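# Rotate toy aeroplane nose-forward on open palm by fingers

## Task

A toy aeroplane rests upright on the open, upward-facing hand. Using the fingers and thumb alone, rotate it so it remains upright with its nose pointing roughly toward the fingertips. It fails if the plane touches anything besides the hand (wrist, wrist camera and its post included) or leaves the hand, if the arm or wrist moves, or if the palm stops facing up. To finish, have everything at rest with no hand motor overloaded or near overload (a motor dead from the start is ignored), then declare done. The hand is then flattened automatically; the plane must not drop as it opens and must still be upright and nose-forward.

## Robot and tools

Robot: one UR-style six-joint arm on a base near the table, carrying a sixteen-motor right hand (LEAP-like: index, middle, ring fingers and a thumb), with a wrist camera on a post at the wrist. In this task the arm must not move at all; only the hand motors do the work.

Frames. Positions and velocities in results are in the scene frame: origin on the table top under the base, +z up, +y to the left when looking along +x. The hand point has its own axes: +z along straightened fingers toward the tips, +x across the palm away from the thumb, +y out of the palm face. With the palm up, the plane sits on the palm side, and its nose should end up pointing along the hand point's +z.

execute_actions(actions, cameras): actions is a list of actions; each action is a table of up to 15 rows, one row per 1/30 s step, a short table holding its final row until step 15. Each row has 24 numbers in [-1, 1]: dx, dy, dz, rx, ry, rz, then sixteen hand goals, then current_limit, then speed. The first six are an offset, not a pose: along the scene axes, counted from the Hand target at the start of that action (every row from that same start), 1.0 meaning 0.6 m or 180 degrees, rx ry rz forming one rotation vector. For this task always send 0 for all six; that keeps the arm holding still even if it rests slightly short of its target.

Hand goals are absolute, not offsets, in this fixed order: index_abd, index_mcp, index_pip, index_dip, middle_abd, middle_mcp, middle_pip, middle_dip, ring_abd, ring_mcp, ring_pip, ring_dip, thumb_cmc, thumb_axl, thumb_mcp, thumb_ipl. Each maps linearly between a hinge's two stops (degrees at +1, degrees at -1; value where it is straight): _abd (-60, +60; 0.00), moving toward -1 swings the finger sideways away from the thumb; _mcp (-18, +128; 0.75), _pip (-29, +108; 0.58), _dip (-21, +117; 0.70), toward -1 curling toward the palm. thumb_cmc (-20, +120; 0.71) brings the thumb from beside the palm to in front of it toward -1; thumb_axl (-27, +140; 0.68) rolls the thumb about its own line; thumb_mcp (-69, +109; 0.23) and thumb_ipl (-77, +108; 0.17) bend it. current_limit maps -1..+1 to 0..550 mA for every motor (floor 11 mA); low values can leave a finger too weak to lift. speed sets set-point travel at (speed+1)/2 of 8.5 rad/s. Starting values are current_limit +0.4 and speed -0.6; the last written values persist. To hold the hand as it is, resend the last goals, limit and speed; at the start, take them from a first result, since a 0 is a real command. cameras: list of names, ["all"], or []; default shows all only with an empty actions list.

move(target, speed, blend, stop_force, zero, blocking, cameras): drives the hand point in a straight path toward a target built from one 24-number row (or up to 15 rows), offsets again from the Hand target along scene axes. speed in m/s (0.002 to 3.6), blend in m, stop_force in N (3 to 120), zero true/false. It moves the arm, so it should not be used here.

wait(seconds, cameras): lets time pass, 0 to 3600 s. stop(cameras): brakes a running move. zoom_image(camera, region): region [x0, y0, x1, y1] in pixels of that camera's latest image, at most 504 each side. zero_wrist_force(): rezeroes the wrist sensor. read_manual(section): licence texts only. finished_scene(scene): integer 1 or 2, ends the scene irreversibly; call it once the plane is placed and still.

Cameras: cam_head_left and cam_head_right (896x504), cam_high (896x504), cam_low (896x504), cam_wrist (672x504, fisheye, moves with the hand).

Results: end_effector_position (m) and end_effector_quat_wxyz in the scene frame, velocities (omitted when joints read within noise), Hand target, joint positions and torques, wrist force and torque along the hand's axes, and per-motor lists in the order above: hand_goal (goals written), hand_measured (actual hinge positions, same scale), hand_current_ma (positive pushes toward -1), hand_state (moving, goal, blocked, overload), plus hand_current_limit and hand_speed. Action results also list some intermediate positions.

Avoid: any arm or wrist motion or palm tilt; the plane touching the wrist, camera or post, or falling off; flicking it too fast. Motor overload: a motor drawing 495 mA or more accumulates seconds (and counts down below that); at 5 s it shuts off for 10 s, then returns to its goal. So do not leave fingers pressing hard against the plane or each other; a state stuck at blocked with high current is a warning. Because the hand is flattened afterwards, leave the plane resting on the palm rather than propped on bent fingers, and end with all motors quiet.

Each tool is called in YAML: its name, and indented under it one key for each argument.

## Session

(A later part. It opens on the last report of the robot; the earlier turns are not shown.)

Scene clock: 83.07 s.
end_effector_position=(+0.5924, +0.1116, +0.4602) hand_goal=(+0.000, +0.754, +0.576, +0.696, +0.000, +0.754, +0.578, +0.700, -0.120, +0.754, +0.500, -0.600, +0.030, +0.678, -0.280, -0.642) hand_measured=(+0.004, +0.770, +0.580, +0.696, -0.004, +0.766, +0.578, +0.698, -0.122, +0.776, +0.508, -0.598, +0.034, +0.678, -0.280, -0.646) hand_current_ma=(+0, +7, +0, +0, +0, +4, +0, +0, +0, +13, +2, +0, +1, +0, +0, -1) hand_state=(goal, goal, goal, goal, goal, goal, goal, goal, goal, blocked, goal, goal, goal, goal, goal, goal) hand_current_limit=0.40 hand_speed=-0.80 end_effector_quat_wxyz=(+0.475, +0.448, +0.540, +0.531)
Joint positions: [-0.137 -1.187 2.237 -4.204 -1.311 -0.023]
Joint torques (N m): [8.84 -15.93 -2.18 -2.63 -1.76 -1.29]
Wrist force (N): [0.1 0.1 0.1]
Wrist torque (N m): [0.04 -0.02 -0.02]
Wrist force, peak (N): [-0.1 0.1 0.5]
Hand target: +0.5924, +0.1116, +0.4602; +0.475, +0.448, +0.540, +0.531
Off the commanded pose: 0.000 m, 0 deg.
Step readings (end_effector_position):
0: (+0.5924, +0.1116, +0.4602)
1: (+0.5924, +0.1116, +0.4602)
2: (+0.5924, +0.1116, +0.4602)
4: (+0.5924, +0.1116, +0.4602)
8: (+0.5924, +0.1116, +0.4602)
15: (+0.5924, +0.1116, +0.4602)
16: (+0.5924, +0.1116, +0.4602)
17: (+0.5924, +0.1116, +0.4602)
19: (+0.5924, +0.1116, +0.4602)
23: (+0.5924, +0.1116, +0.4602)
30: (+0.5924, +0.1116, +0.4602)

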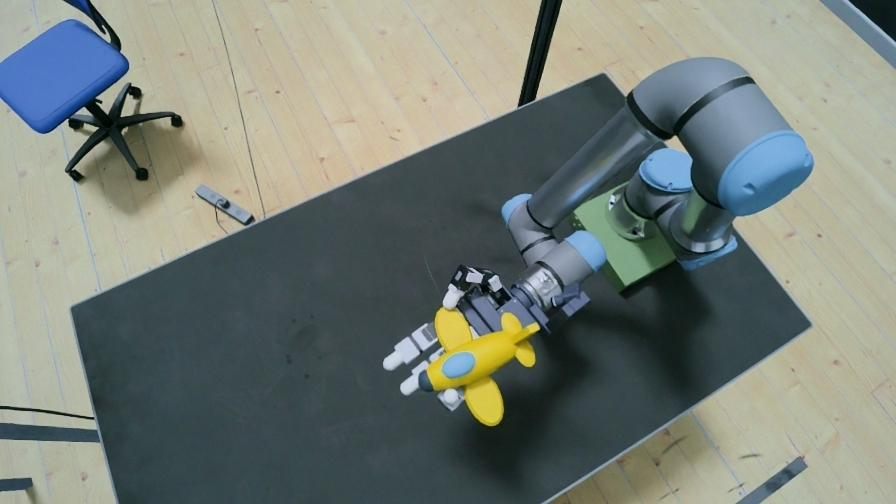

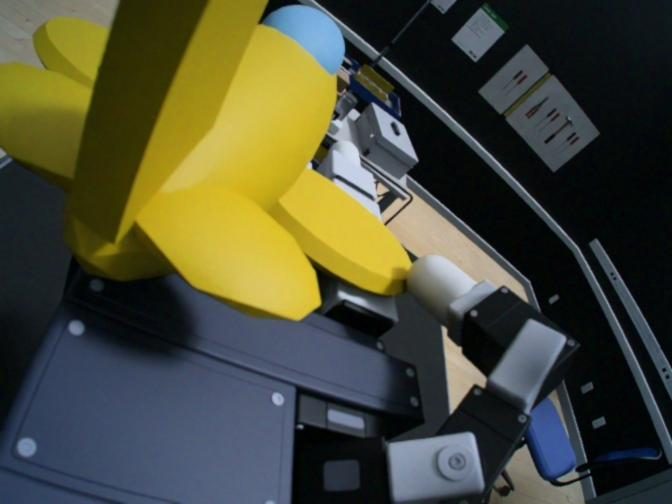

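execute_actions:
  actions:
    - [[0,0,0,0,0,0, 0.2,0.754,0.576,0.696, 0.15,0.754,0.577,0.7, 0.05,0.754,0.5,-0.65, 0.03,0.677,-0.3,-0.62, 0.4,-0.85]]
    - [[0,0,0,0,0,0, 0.3,0.754,0.576,0.696, 0.28,0.754,0.577,0.7, 0.25,0.754,0.45,-0.65, 0.03,0.677,-0.33,-0.58, 0.4,-0.85]]
  cameras: ["cam_high", "cam_wrist"]

zoom_image:
  camera: "cam_high"
  region: [360, 240, 560, 430]

Scene clock: 86.07 s.
end_effector_position=(+0.5924, +0.1116, +0.4602) hand_goal=(+0.300, +0.754, +0.576, +0.696, +0.280, +0.754, +0.578, +0.700, +0.250, +0.754, +0.450, -0.650, +0.030, +0.678, -0.330, -0.580) hand_measured=(+0.296, +0.770, +0.580, +0.696, +0.276, +0.768, +0.578, +0.698, +0.228, +0.776, +0.468, -0.638, +0.032, +0.678, -0.306, -0.576) hand_current_ma=(+0, +7, +0, +0, +0, +5, +0, +0, -9, +12, +7, +4, +0, +0, +21, +1) hand_state=(goal, goal, goal, goal, goal, goal, goal, goal, blocked, blocked, goal, goal, goal, goal, blocked, goal) hand_current_limit=0.40 hand_speed=-0.85 end_effector_quat_wxyz=(+0.475, +0.448, +0.540, +0.531)
Joint positions: [-0.137 -1.187 2.237 -4.204 -1.311 -0.023]
Joint torques (N m): [8.65 -16.39 -2.29 -2.48 -1.69 -1.29]
Wrist force (N): [0.0 0.0 0.4]
Wrist torque (N m): [0.00 -0.02 0.00]
Wrist force, peak (N): [0.0 0.3 0.6]
Hand target: +0.5924, +0.1116, +0.4602; +0.475, +0.448, +0.540, +0.531
Off the commanded pose: 0.000 m, 0 deg.
Step readings (end_effector_position):
0: (+0.5924, +0.1116, +0.4602)
1: (+0.5924, +0.1116, +0.4602)
2: (+0.5924, +0.1116, +0.4602)
4: (+0.5924, +0.1116, +0.4602)
8: (+0.5924, +0.1116, +0.4602)
15: (+0.5924, +0.1116, +0.4602)
16: (+0.5924, +0.1116, +0.4602)
17: (+0.5924, +0.1116, +0.4602)
19: (+0.5924, +0.1116, +0.4602)
23: (+0.5924, +0.1116, +0.4602)
30: (+0.5924, +0.1116, +0.4602)

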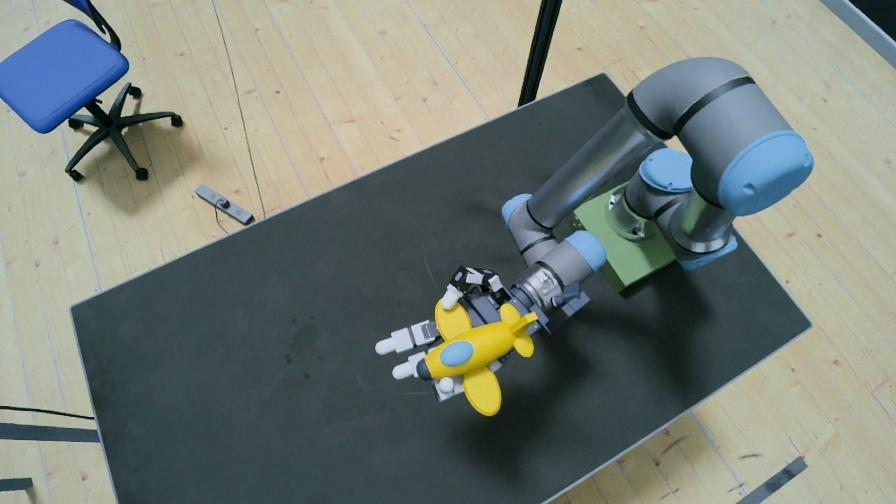

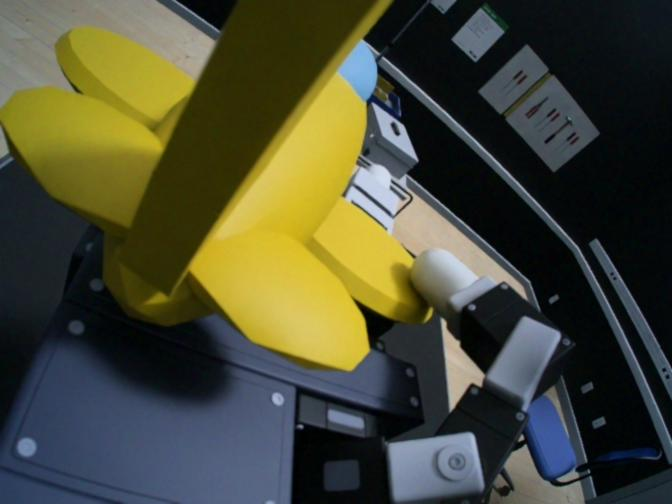

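Scaled by 2.520 from the camera's image (finer frame: 1280x720).

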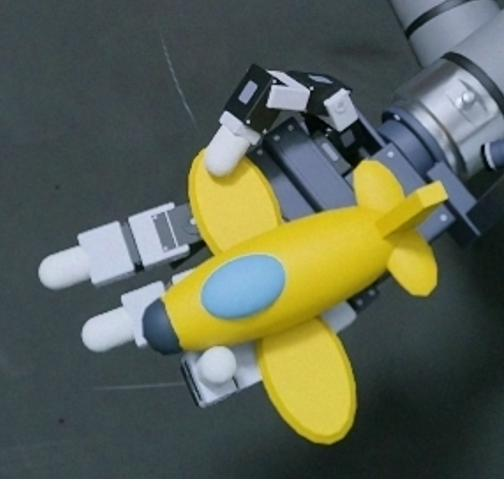

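execute_actions:
  actions:
    - [[0,0,0,0,0,0, 0.3,0.754,0.576,0.696, 0.28,0.754,0.577,0.7, 0.22,0.754,0.4,-0.65, 0.03,0.677,-0.45,-0.38, 0.4,-0.8]]
    - [[0,0,0,0,0,0, 0.3,0.754,0.576,0.696, 0.28,0.754,0.577,0.7, 0.2,0.754,0.35,-0.7, 0.03,0.677,-0.56,-0.19, 0.4,-0.8]]
  cameras: ["cam_high", "cam_wrist"]

zoom_image:
  camera: "cam_high"
  region: [360, 240, 560, 430]

Scene clock: 88.07 s.
end_effector_position=(+0.5924, +0.1116, +0.4602) hand_goal=(+0.300, +0.754, +0.576, +0.696, +0.280, +0.754, +0.578, +0.700, +0.200, +0.754, +0.350, -0.700, +0.030, +0.678, -0.560, -0.190) hand_measured=(+0.296, +0.772, +0.580, +0.696, +0.276, +0.768, +0.578, +0.698, +0.192, +0.776, +0.364, -0.692, +0.028, +0.672, -0.538, -0.188) hand_current_ma=(+0, +9, +0, +0, +0, +5, +0, +0, -1, +12, +6, +2, +0, -1, +19, +0) hand_state=(goal, goal, goal, goal, goal, goal, goal, goal, goal, blocked, goal, goal, goal, goal, blocked, goal) hand_current_limit=0.40 hand_speed=-0.80 end_effector_quat_wxyz=(+0.475, +0.448, +0.540, +0.531)
Joint positions: [-0.137 -1.187 2.237 -4.204 -1.311 -0.023]
Joint torques (N m): [8.9 -16.17 -2.48 -2.38 -1.61 -1.29]
Wrist force (N): [-0.1 -0.1 0.4]
Wrist torque (N m): [-0.01 0.00 0.00]
Wrist force, peak (N): [-0.1 -0.1 0.6]
Hand target: +0.5924, +0.1116, +0.4602; +0.475, +0.448, +0.540, +0.531
Off the commanded pose: 0.000 m, 0 deg.
Step readings (end_effector_position):
0: (+0.5924, +0.1116, +0.4602)
1: (+0.5924, +0.1116, +0.4602)
2: (+0.5924, +0.1116, +0.4602)
4: (+0.5924, +0.1116, +0.4602)
8: (+0.5924, +0.1116, +0.4602)
15: (+0.5924, +0.1116, +0.4602)
16: (+0.5924, +0.1116, +0.4602)
17: (+0.5924, +0.1116, +0.4602)
19: (+0.5924, +0.1116, +0.4602)
23: (+0.5924, +0.1116, +0.4602)
30: (+0.5924, +0.1116, +0.4602)

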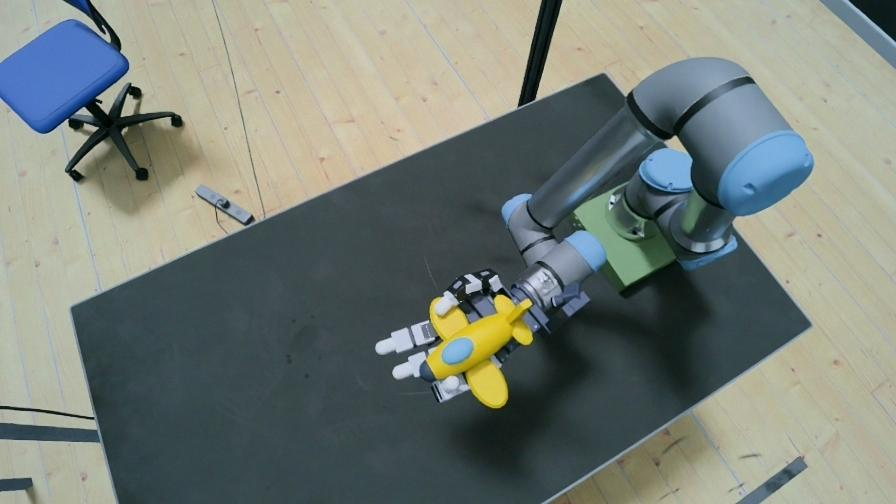

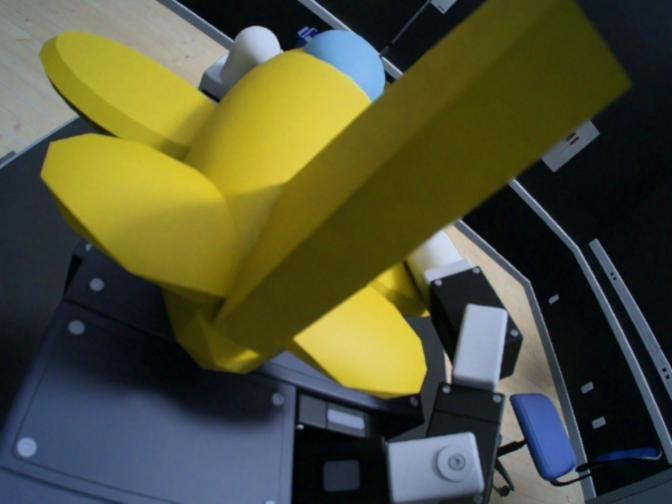

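Scaled by 2.520 from the camera's image (finer frame: 1280x720).

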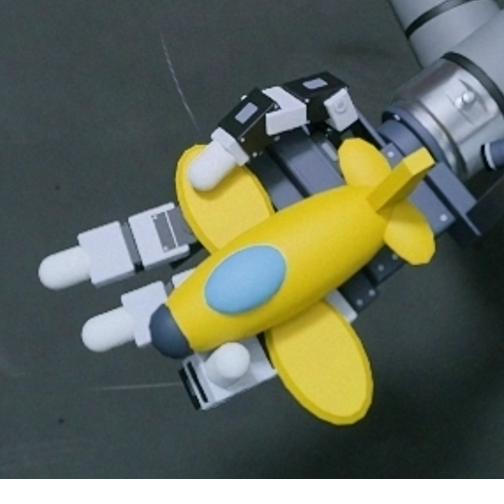

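execute_actions:
  actions:
    - [[0,0,0,0,0,0, 0.3,0.754,0.576,0.696, 0.28,0.754,0.577,0.7, 0.15,0.754,0.45,-0.5, 0.03,0.677,-0.32,-0.55, 0.4,-0.7]]
    - [[0,0,0,0,0,0, 0.3,0.754,0.576,0.696, 0.28,0.754,0.577,0.7, 0.0,0.754,0.5,-0.25, 0.03,0.677,0.0,-0.95, 0.4,-0.65]]
    - [[0,0,0,0,0,0, 0.3,0.754,0.576,0.696, 0.28,0.754,0.577,0.7, 0.0,0.754,0.576,0.25, 0.03,0.677,0.162,-0.35, 0.4,-0.6]]
    - [[0,0,0,0,0,0, 0.3,0.754,0.576,0.696, 0.28,0.754,0.577,0.7, 0.0,0.754,0.576,0.696, -0.104,0.54,0.162,0.106, 0.4,-0.6]]
  cameras: ["cam_high", "cam_wrist", "cam_low"]

zoom_image:
  camera: "cam_high"
  region: [360, 240, 560, 430]

zoom_image:
  camera: "cam_low"
  region: [290, 0, 530, 140]

Scene clock: 92.13 s.
end_effector_position=(+0.5924, +0.1116, +0.4602) hand_goal=(+0.300, +0.754, +0.576, +0.696, +0.280, +0.754, +0.578, +0.700, +0.000, +0.754, +0.576, +0.696, -0.104, +0.540, +0.162, +0.106) hand_measured=(+0.296, +0.772, +0.580, +0.696, +0.276, +0.768, +0.578, +0.698, +0.002, +0.776, +0.576, +0.694, -0.094, +0.544, +0.160, +0.104) hand_current_ma=(+0, +9, +0, +0, +0, +5, +0, +0, +0, +12, +0, +0, +3, +0, +0, +0) hand_state=(goal, goal, goal, goal, goal, goal, goal, goal, goal, blocked, goal, goal, goal, goal, goal, goal) hand_current_limit=0.40 hand_speed=-0.60 end_effector_quat_wxyz=(+0.475, +0.448, +0.540, +0.531)
Joint positions: [-0.137 -1.187 2.237 -4.204 -1.311 -0.023]
Joint torques (N m): [8.52 -16.71 -2.29 -2.37 -1.69 -1.12]
Wrist force (N): [-0.1 0.2 0.4]
Wrist torque (N m): [0.00 0.00 0.00]
Wrist force, peak (N): [-0.1 -0.1 0.6]
Hand target: +0.5924, +0.1116, +0.4602; +0.475, +0.448, +0.540, +0.531
Off the commanded pose: 0.000 m, 0 deg.
Step readings (end_effector_position):
0: (+0.5924, +0.1116, +0.4602)
1: (+0.5924, +0.1116, +0.4602)
2: (+0.5924, +0.1116, +0.4602)
4: (+0.5924, +0.1116, +0.4602)
8: (+0.5924, +0.1116, +0.4602)
15: (+0.5924, +0.1116, +0.4602)
16: (+0.5924, +0.1116, +0.4602)
17: (+0.5924, +0.1116, +0.4602)
19: (+0.5924, +0.1116, +0.4602)
23: (+0.5924, +0.1116, +0.4602)
30: (+0.5924, +0.1116, +0.4602)
31: (+0.5924, +0.1116, +0.4602)
32: (+0.5924, +0.1116, +0.4602)
34: (+0.5924, +0.1116, +0.4602)
38: (+0.5924, +0.1116, +0.4602)
45: (+0.5924, +0.1116, +0.4602)
46: (+0.5924, +0.1116, +0.4602)
47: (+0.5924, +0.1116, +0.4602)
49: (+0.5924, +0.1116, +0.4602)
53: (+0.5924, +0.1116, +0.4602)
60: (+0.5924, +0.1116, +0.4602)
Images, in order (width x height): cam_high 896x504, cam_low 896x504, cam_wrist 672x504.

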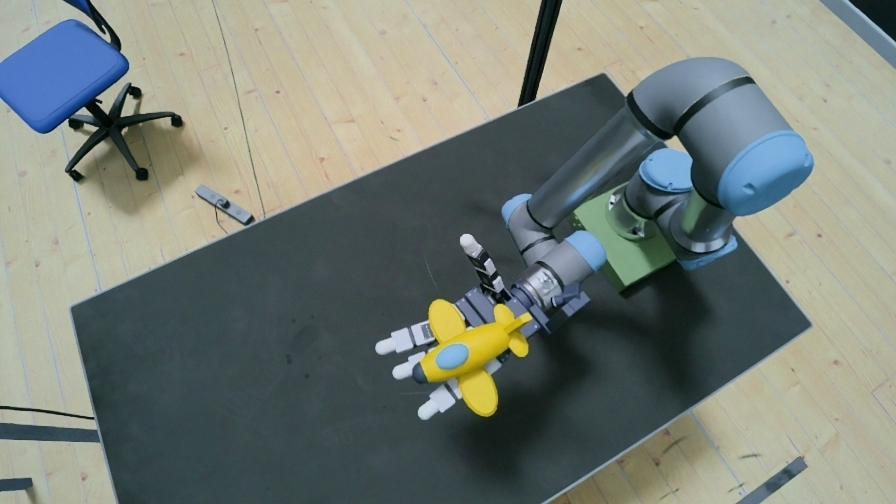

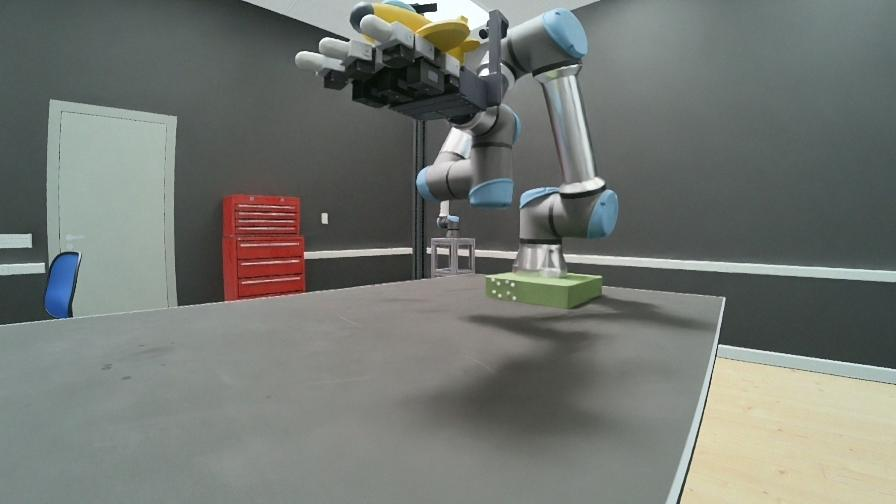

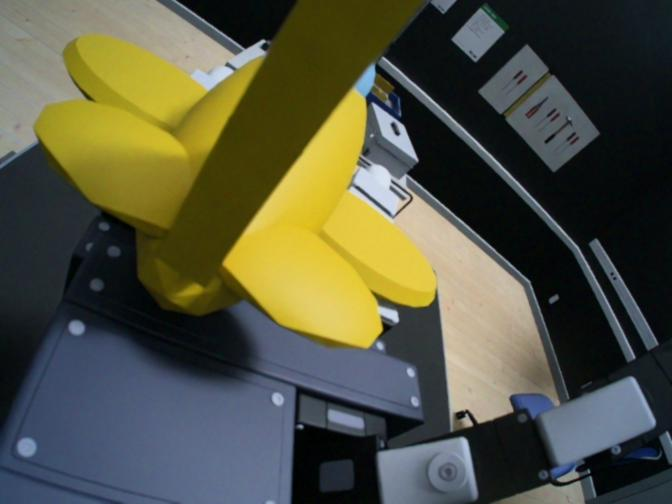

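Scaled by 2.520 from the camera's image (finer frame: 1280x720).

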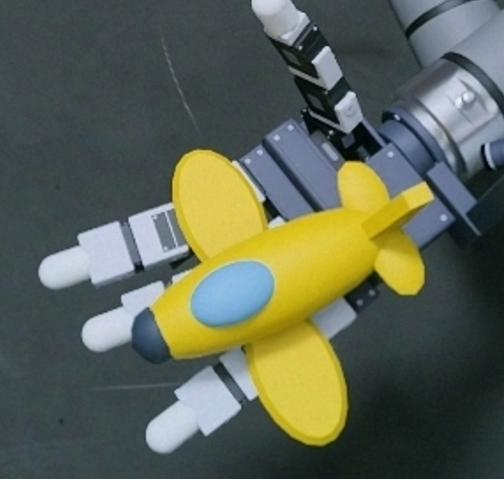

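Scaled by 2.100 from the camera's image (finer frame: 1280x720).

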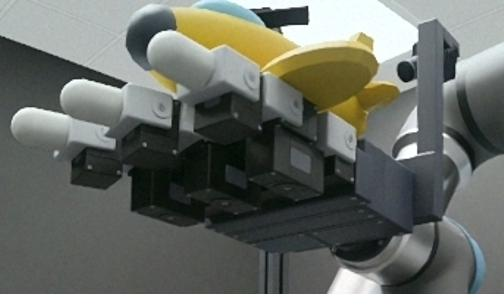

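execute_actions:
  actions:
    - [[0,0,0,0,0,0, 0.0,0.754,0.576,0.696, 0.0,0.754,0.576,0.696, 0.0,0.754,0.576,0.696, -0.104,0.54,0.162,0.106, 0.4,-0.8]]
    - [[0,0,0,0,0,0, 0.0,0.754,0.576,0.696, 0.0,0.754,0.576,0.696, 0.0,0.754,0.576,0.696, -0.104,0.54,0.162,0.106, 0.4,-0.8]]
  cameras: ["cam_high", "cam_wrist", "cam_low"]

zoom_image:
  camera: "cam_high"
  region: [360, 240, 560, 430]

zoom_image:
  camera: "cam_low"
  region: [290, 0, 530, 140]

Scene clock: 94.03 s.
end_effector_position=(+0.5924, +0.1116, +0.4602) hand_goal=(+0.000, +0.754, +0.576, +0.696, +0.000, +0.754, +0.576, +0.696, +0.000, +0.754, +0.576, +0.696, -0.104, +0.540, +0.162, +0.106) hand_measured=(+0.002, +0.772, +0.580, +0.696, +0.004, +0.768, +0.578, +0.698, +0.002, +0.776, +0.576, +0.694, -0.094, +0.544, +0.160, +0.104) hand_current_ma=(+0, +9, +0, +0, +0, +5, +0, +0, +0, +12, +0, +0, +3, +0, +0, +0) hand_state=(goal, goal, goal, goal, goal, goal, goal, goal, goal, blocked, goal, goal, goal, goal, goal, goal) hand_current_limit=0.40 hand_speed=-0.80 end_effector_quat_wxyz=(+0.475, +0.448, +0.540, +0.531)
Joint positions: [-0.137 -1.187 2.237 -4.204 -1.311 -0.023]
Joint torques (N m): [8.25 -16.27 -2.15 -2.26 -1.5 -1.18]
Wrist force (N): [0.0 0.0 0.3]
Wrist torque (N m): [-0.02 -0.01 -0.01]
Wrist force, peak (N): [-0.2 0.0 0.6]
Hand target: +0.5924, +0.1116, +0.4602; +0.475, +0.448, +0.540, +0.531
Off the commanded pose: 0.000 m, 0 deg.
Step readings (end_effector_position):
0: (+0.5924, +0.1116, +0.4602)
1: (+0.5924, +0.1116, +0.4602)
2: (+0.5924, +0.1116, +0.4602)
4: (+0.5924, +0.1116, +0.4602)
8: (+0.5924, +0.1116, +0.4602)
15: (+0.5924, +0.1116, +0.4602)
16: (+0.5924, +0.1116, +0.4602)
17: (+0.5924, +0.1116, +0.4602)
19: (+0.5924, +0.1116, +0.4602)
23: (+0.5924, +0.1116, +0.4602)
30: (+0.5924, +0.1116, +0.4602)
Images, in order (width x height): cam_high 896x504, cam_low 896x504, cam_wrist 672x504.

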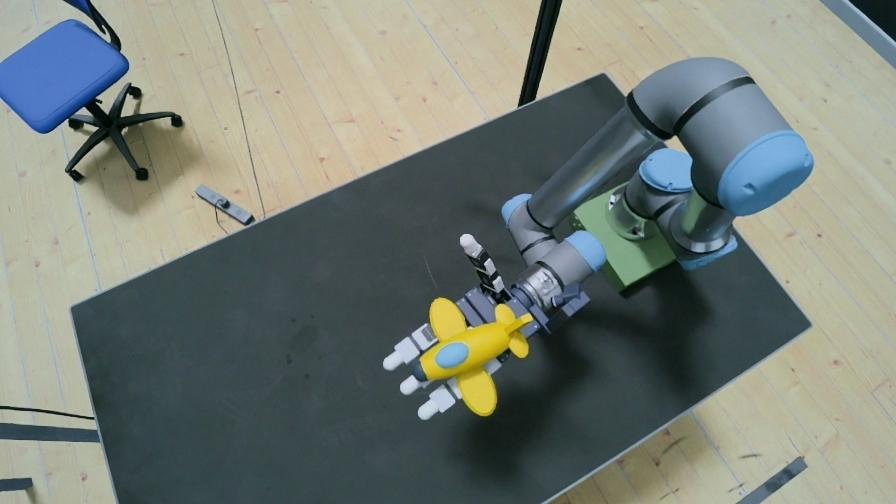

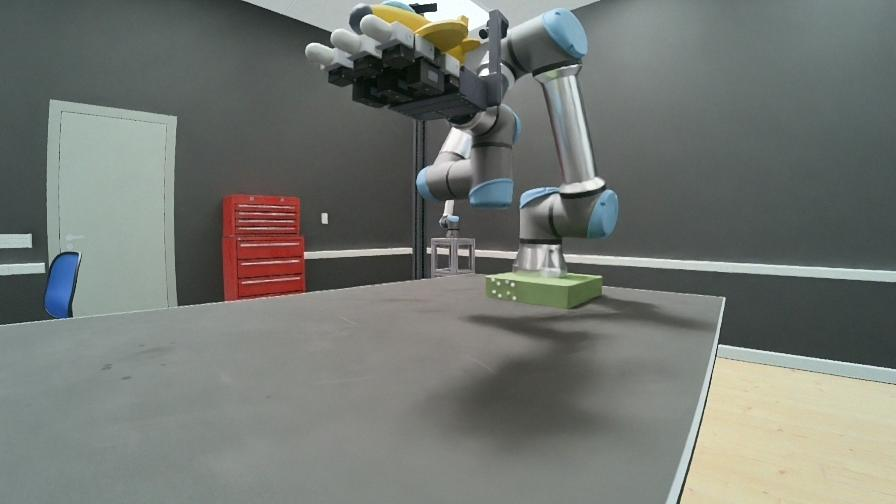

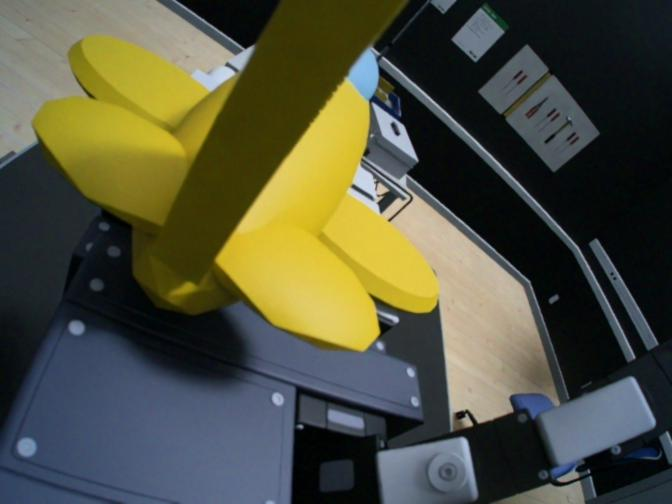

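Scaled by 2.520 from the camera's image (finer frame: 1280x720).

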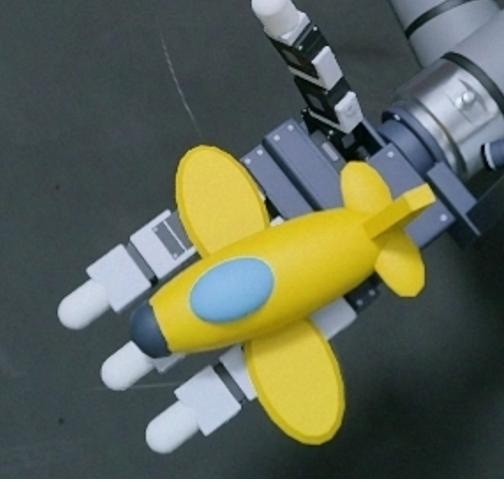

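Scaled by 2.100 from the camera's image (finer frame: 1280x720).

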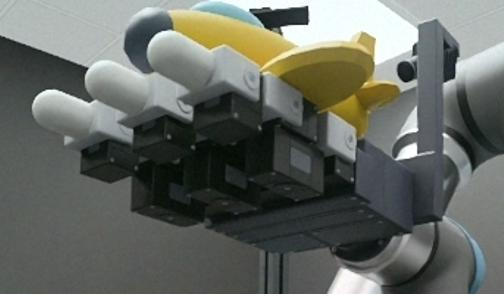

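execute_actions:
  actions:
    - [[0,0,0,0,0,0, 0.0,0.754,0.576,0.696, 0.0,0.754,0.576,0.696, -0.17,0.754,0.576,-0.1, -0.104,0.54,0.162,0.106, 0.4,-0.6]]
    - [[0,0,0,0,0,0, 0.0,0.754,0.576,0.696, 0.0,0.754,0.576,0.696, -0.17,0.754,0.576,-0.75, -0.104,0.54,0.162,0.106, 0.4,-0.7]]
    - [[0,0,0,0,0,0, 0.0,0.754,0.576,0.696, 0.0,0.754,0.576,0.696, -0.17,0.754,0.42,-0.9, -0.104,0.54,0.162,0.106, 0.4,-0.75]]
  cameras: ["cam_high", "cam_wrist"]

zoom_image:
  camera: "cam_high"
  region: [360, 240, 560, 430]

Scene clock: 96.90 s.
end_effector_position=(+0.5924, +0.1116, +0.4602) hand_goal=(+0.000, +0.754, +0.576, +0.696, +0.000, +0.754, +0.576, +0.696, -0.170, +0.754, +0.420, -0.900, -0.104, +0.540, +0.162, +0.106) hand_measured=(+0.002, +0.772, +0.580, +0.696, +0.004, +0.768, +0.578, +0.698, -0.168, +0.776, +0.430, -0.898, -0.094, +0.544, +0.160, +0.104) hand_current_ma=(+0, +9, +0, +0, +0, +5, +0, +0, +0, +12, +3, +0, +3, +0, +0, +0) hand_state=(goal, goal, goal, goal, goal, goal, goal, goal, goal, blocked, goal, goal, goal, goal, goal, goal) hand_current_limit=0.40 hand_speed=-0.75 end_effector_quat_wxyz=(+0.475, +0.448, +0.540, +0.531)
Joint positions: [-0.137 -1.187 2.237 -4.204 -1.311 -0.023]
Joint torques (N m): [8.62 -16.57 -2.6 -2.18 -1.57 -1.05]
Wrist force (N): [-0.1 0.0 0.6]
Wrist torque (N m): [-0.03 -0.01 -0.01]
Wrist force, peak (N): [0.0 0.0 0.6]
Hand target: +0.5924, +0.1116, +0.4602; +0.475, +0.448, +0.540, +0.531
Off the commanded pose: 0.000 m, 0 deg.
Step readings (end_effector_position):
0: (+0.5924, +0.1116, +0.4602)
1: (+0.5924, +0.1116, +0.4602)
2: (+0.5924, +0.1116, +0.4602)
4: (+0.5924, +0.1116, +0.4602)
8: (+0.5924, +0.1116, +0.4602)
15: (+0.5924, +0.1116, +0.4602)
16: (+0.5924, +0.1116, +0.4602)
17: (+0.5924, +0.1116, +0.4602)
19: (+0.5924, +0.1116, +0.4602)
23: (+0.5924, +0.1116, +0.4602)
30: (+0.5924, +0.1116, +0.4602)
31: (+0.5924, +0.1116, +0.4602)
32: (+0.5924, +0.1116, +0.4602)
34: (+0.5924, +0.1116, +0.4602)
38: (+0.5924, +0.1116, +0.4602)
45: (+0.5924, +0.1116, +0.4602)

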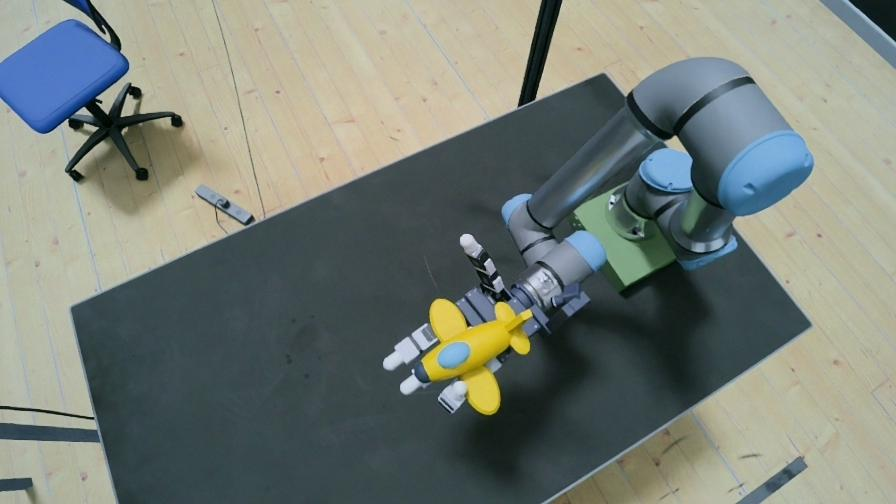

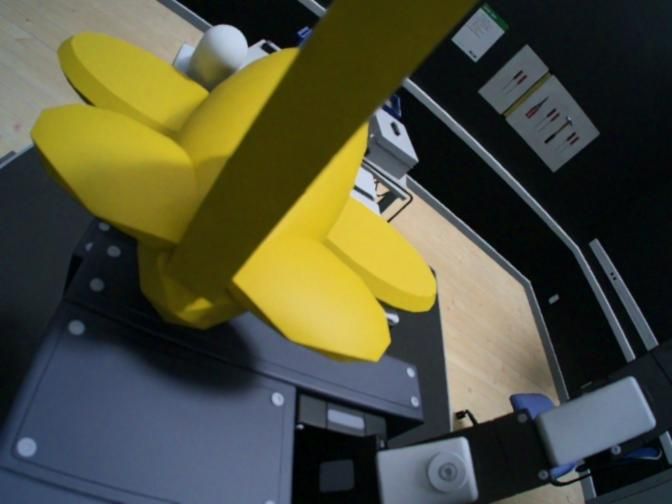

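Scaled by 2.520 from the camera's image (finer frame: 1280x720).

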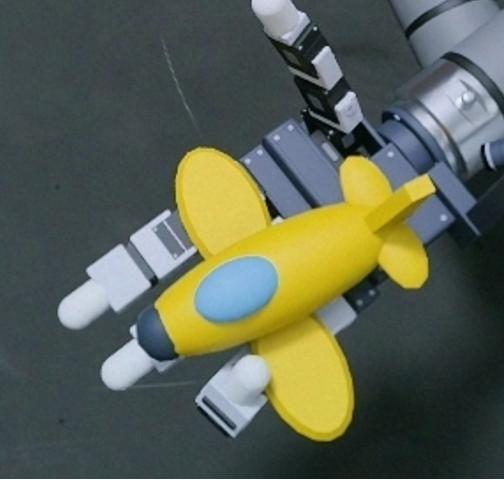

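execute_actions:
  actions:
    - [[0,0,0,0,0,0, 0.0,0.754,0.576,0.696, 0.0,0.754,0.576,0.696, -0.2,0.754,0.25,-0.9, -0.104,0.54,0.162,0.106, 0.4,-0.75]]
    - [[0,0,0,0,0,0, 0.0,0.754,0.576,0.696, 0.0,0.754,0.576,0.696, -0.25,0.754,0.1,-0.9, -0.104,0.54,0.162,0.106, 0.4,-0.75]]
  cameras: ["cam_high", "cam_wrist"]

zoom_image:
  camera: "cam_high"
  region: [360, 240, 560, 430]

Scene clock: 98.63 s.
end_effector_position=(+0.5924, +0.1116, +0.4602) hand_goal=(+0.000, +0.754, +0.576, +0.696, +0.000, +0.754, +0.576, +0.696, -0.250, +0.754, +0.100, -0.900, -0.104, +0.540, +0.162, +0.106) hand_measured=(+0.002, +0.772, +0.580, +0.696, +0.004, +0.768, +0.578, +0.698, -0.246, +0.776, +0.108, -0.898, -0.094, +0.544, +0.160, +0.104) hand_current_ma=(+0, +9, +0, +0, +0, +5, +0, +0, +0, +12, +2, +0, +3, +0, +0, +0) hand_state=(goal, goal, goal, goal, goal, goal, goal, goal, goal, blocked, goal, goal, goal, goal, goal, goal) hand_current_limit=0.40 hand_speed=-0.75 end_effector_quat_wxyz=(+0.475, +0.448, +0.540, +0.531)
Joint positions: [-0.137 -1.187 2.237 -4.204 -1.311 -0.023]
Joint torques (N m): [8.39 -17.05 -2.65 -2.22 -1.61 -1.04]
Wrist force (N): [0.0 -0.1 0.5]
Wrist torque (N m): [-0.04 -0.01 -0.01]
Wrist force, peak (N): [0.0 0.1 0.6]
Hand target: +0.5924, +0.1116, +0.4602; +0.475, +0.448, +0.540, +0.531
Off the commanded pose: 0.000 m, 0 deg.
Step readings (end_effector_position):
0: (+0.5924, +0.1116, +0.4602)
1: (+0.5924, +0.1116, +0.4602)
2: (+0.5924, +0.1116, +0.4602)
4: (+0.5924, +0.1116, +0.4602)
8: (+0.5924, +0.1116, +0.4602)
15: (+0.5924, +0.1116, +0.4602)
16: (+0.5924, +0.1116, +0.4602)
17: (+0.5924, +0.1116, +0.4602)
19: (+0.5924, +0.1116, +0.4602)
23: (+0.5924, +0.1116, +0.4602)
30: (+0.5924, +0.1116, +0.4602)

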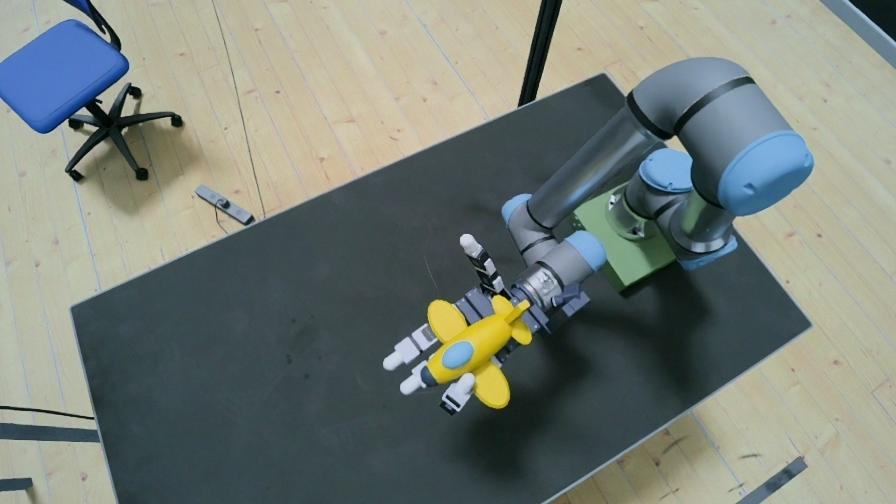

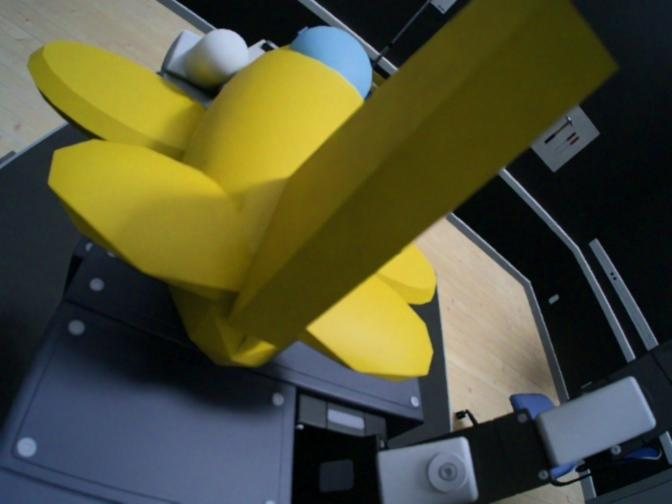

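Scaled by 2.520 from the camera's image (finer frame: 1280x720).

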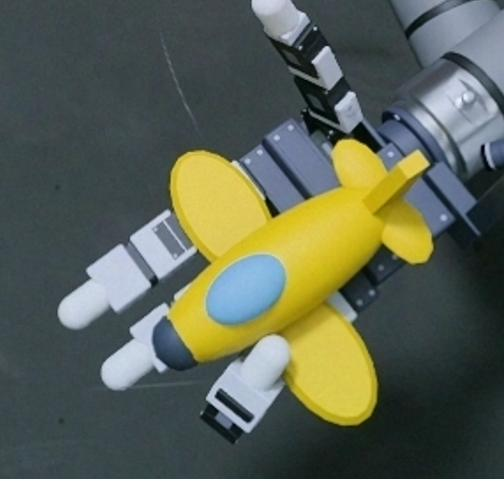

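execute_actions:
  actions:
    - [[0,0,0,0,0,0, 0.0,0.754,0.576,0.696, 0.0,0.754,0.576,0.696, -0.27,0.754,0.35,-0.7, -0.104,0.54,0.162,0.106, 0.4,-0.65]]
    - [[0,0,0,0,0,0, 0.0,0.754,0.576,0.696, 0.0,0.754,0.576,0.696, -0.2,0.754,0.576,-0.1, -0.104,0.54,0.162,0.106, 0.4,-0.6]]
    - [[0,0,0,0,0,0, 0.0,0.754,0.576,0.696, 0.0,0.754,0.576,0.696, 0.0,0.754,0.576,0.696, -0.104,0.54,0.162,0.106, 0.4,-0.6]]
  cameras: ["cam_high", "cam_low"]

zoom_image:
  camera: "cam_high"
  region: [360, 240, 560, 430]

zoom_image:
  camera: "cam_low"
  region: [290, 0, 530, 140]

Scene clock: 101.03 s.
end_effector_position=(+0.5924, +0.1116, +0.4602) hand_goal=(+0.000, +0.754, +0.576, +0.696, +0.000, +0.754, +0.576, +0.696, +0.000, +0.754, +0.576, +0.696, -0.104, +0.540, +0.162, +0.106) hand_measured=(+0.002, +0.772, +0.580, +0.696, +0.004, +0.768, +0.578, +0.698, -0.002, +0.776, +0.576, +0.694, -0.094, +0.544, +0.160, +0.104) hand_current_ma=(+0, +9, +0, +0, +0, +5, +0, +0, +0, +12, +0, +0, +3, +0, +0, +0) hand_state=(goal, goal, goal, goal, goal, goal, goal, goal, goal, blocked, goal, goal, goal, goal, goal, goal) hand_current_limit=0.40 hand_speed=-0.60 end_effector_quat_wxyz=(+0.475, +0.448, +0.540, +0.531)
Joint positions: [-0.137 -1.187 2.237 -4.204 -1.311 -0.023]
Joint torques (N m): [8.45 -17.51 -2.45 -2.04 -1.54 -1.17]
Wrist force (N): [-0.1 0.1 0.4]
Wrist torque (N m): [-0.01 0.01 -0.02]
Wrist force, peak (N): [-0.1 0.0 0.7]
Hand target: +0.5924, +0.1116, +0.4602; +0.475, +0.448, +0.540, +0.531
Off the commanded pose: 0.000 m, 0 deg.
Step readings (end_effector_position):
0: (+0.5924, +0.1116, +0.4602)
1: (+0.5924, +0.1116, +0.4602)
2: (+0.5924, +0.1116, +0.4602)
4: (+0.5924, +0.1116, +0.4602)
8: (+0.5924, +0.1116, +0.4602)
15: (+0.5924, +0.1116, +0.4602)
16: (+0.5924, +0.1116, +0.4602)
17: (+0.5924, +0.1116, +0.4602)
19: (+0.5924, +0.1116, +0.4602)
23: (+0.5924, +0.1116, +0.4602)
30: (+0.5924, +0.1116, +0.4602)
31: (+0.5924, +0.1116, +0.4602)
32: (+0.5924, +0.1116, +0.4602)
34: (+0.5924, +0.1116, +0.4602)
38: (+0.5924, +0.1116, +0.4602)
45: (+0.5924, +0.1116, +0.4602)

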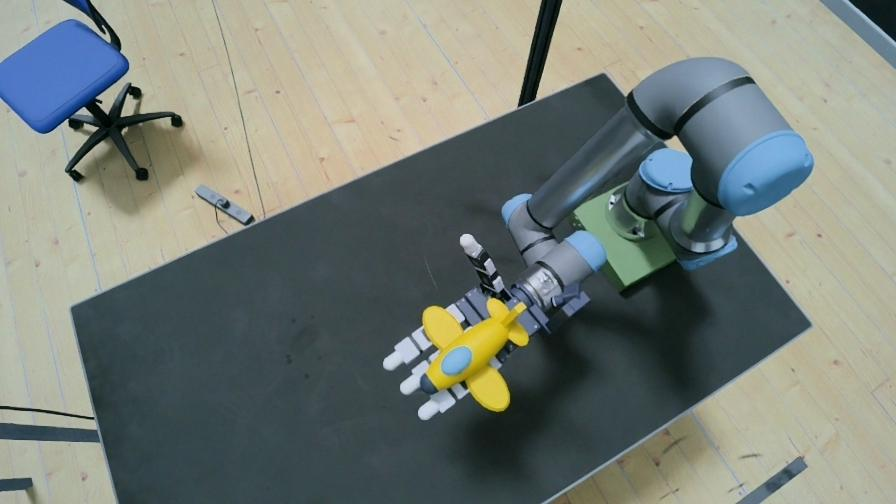

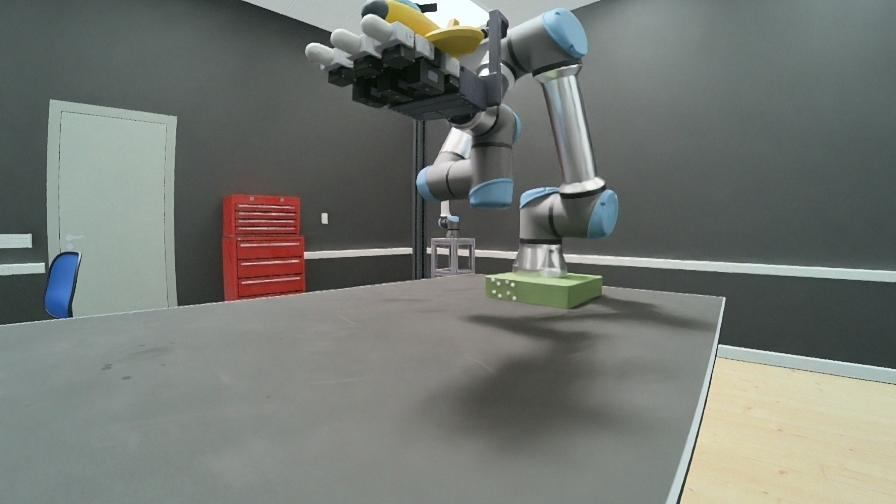

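Scaled by 2.520 from the camera's image (finer frame: 1280x720).

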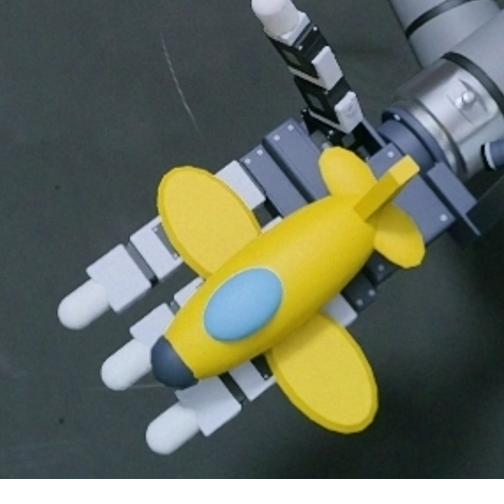

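Scaled by 2.100 from the camera's image (finer frame: 1280x720).

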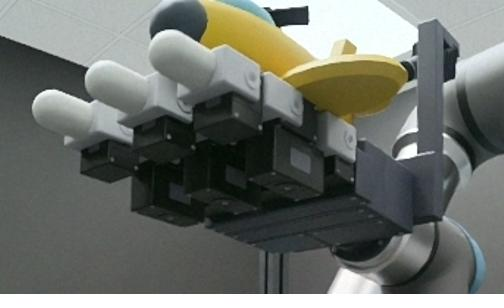

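The toy aeroplane in scene 1 is right side up with its nose along the fingers. The hand is already open flat and still, so I am done with this scene.

finished_scene:
  scene: 1

The scene is finished: the task was done.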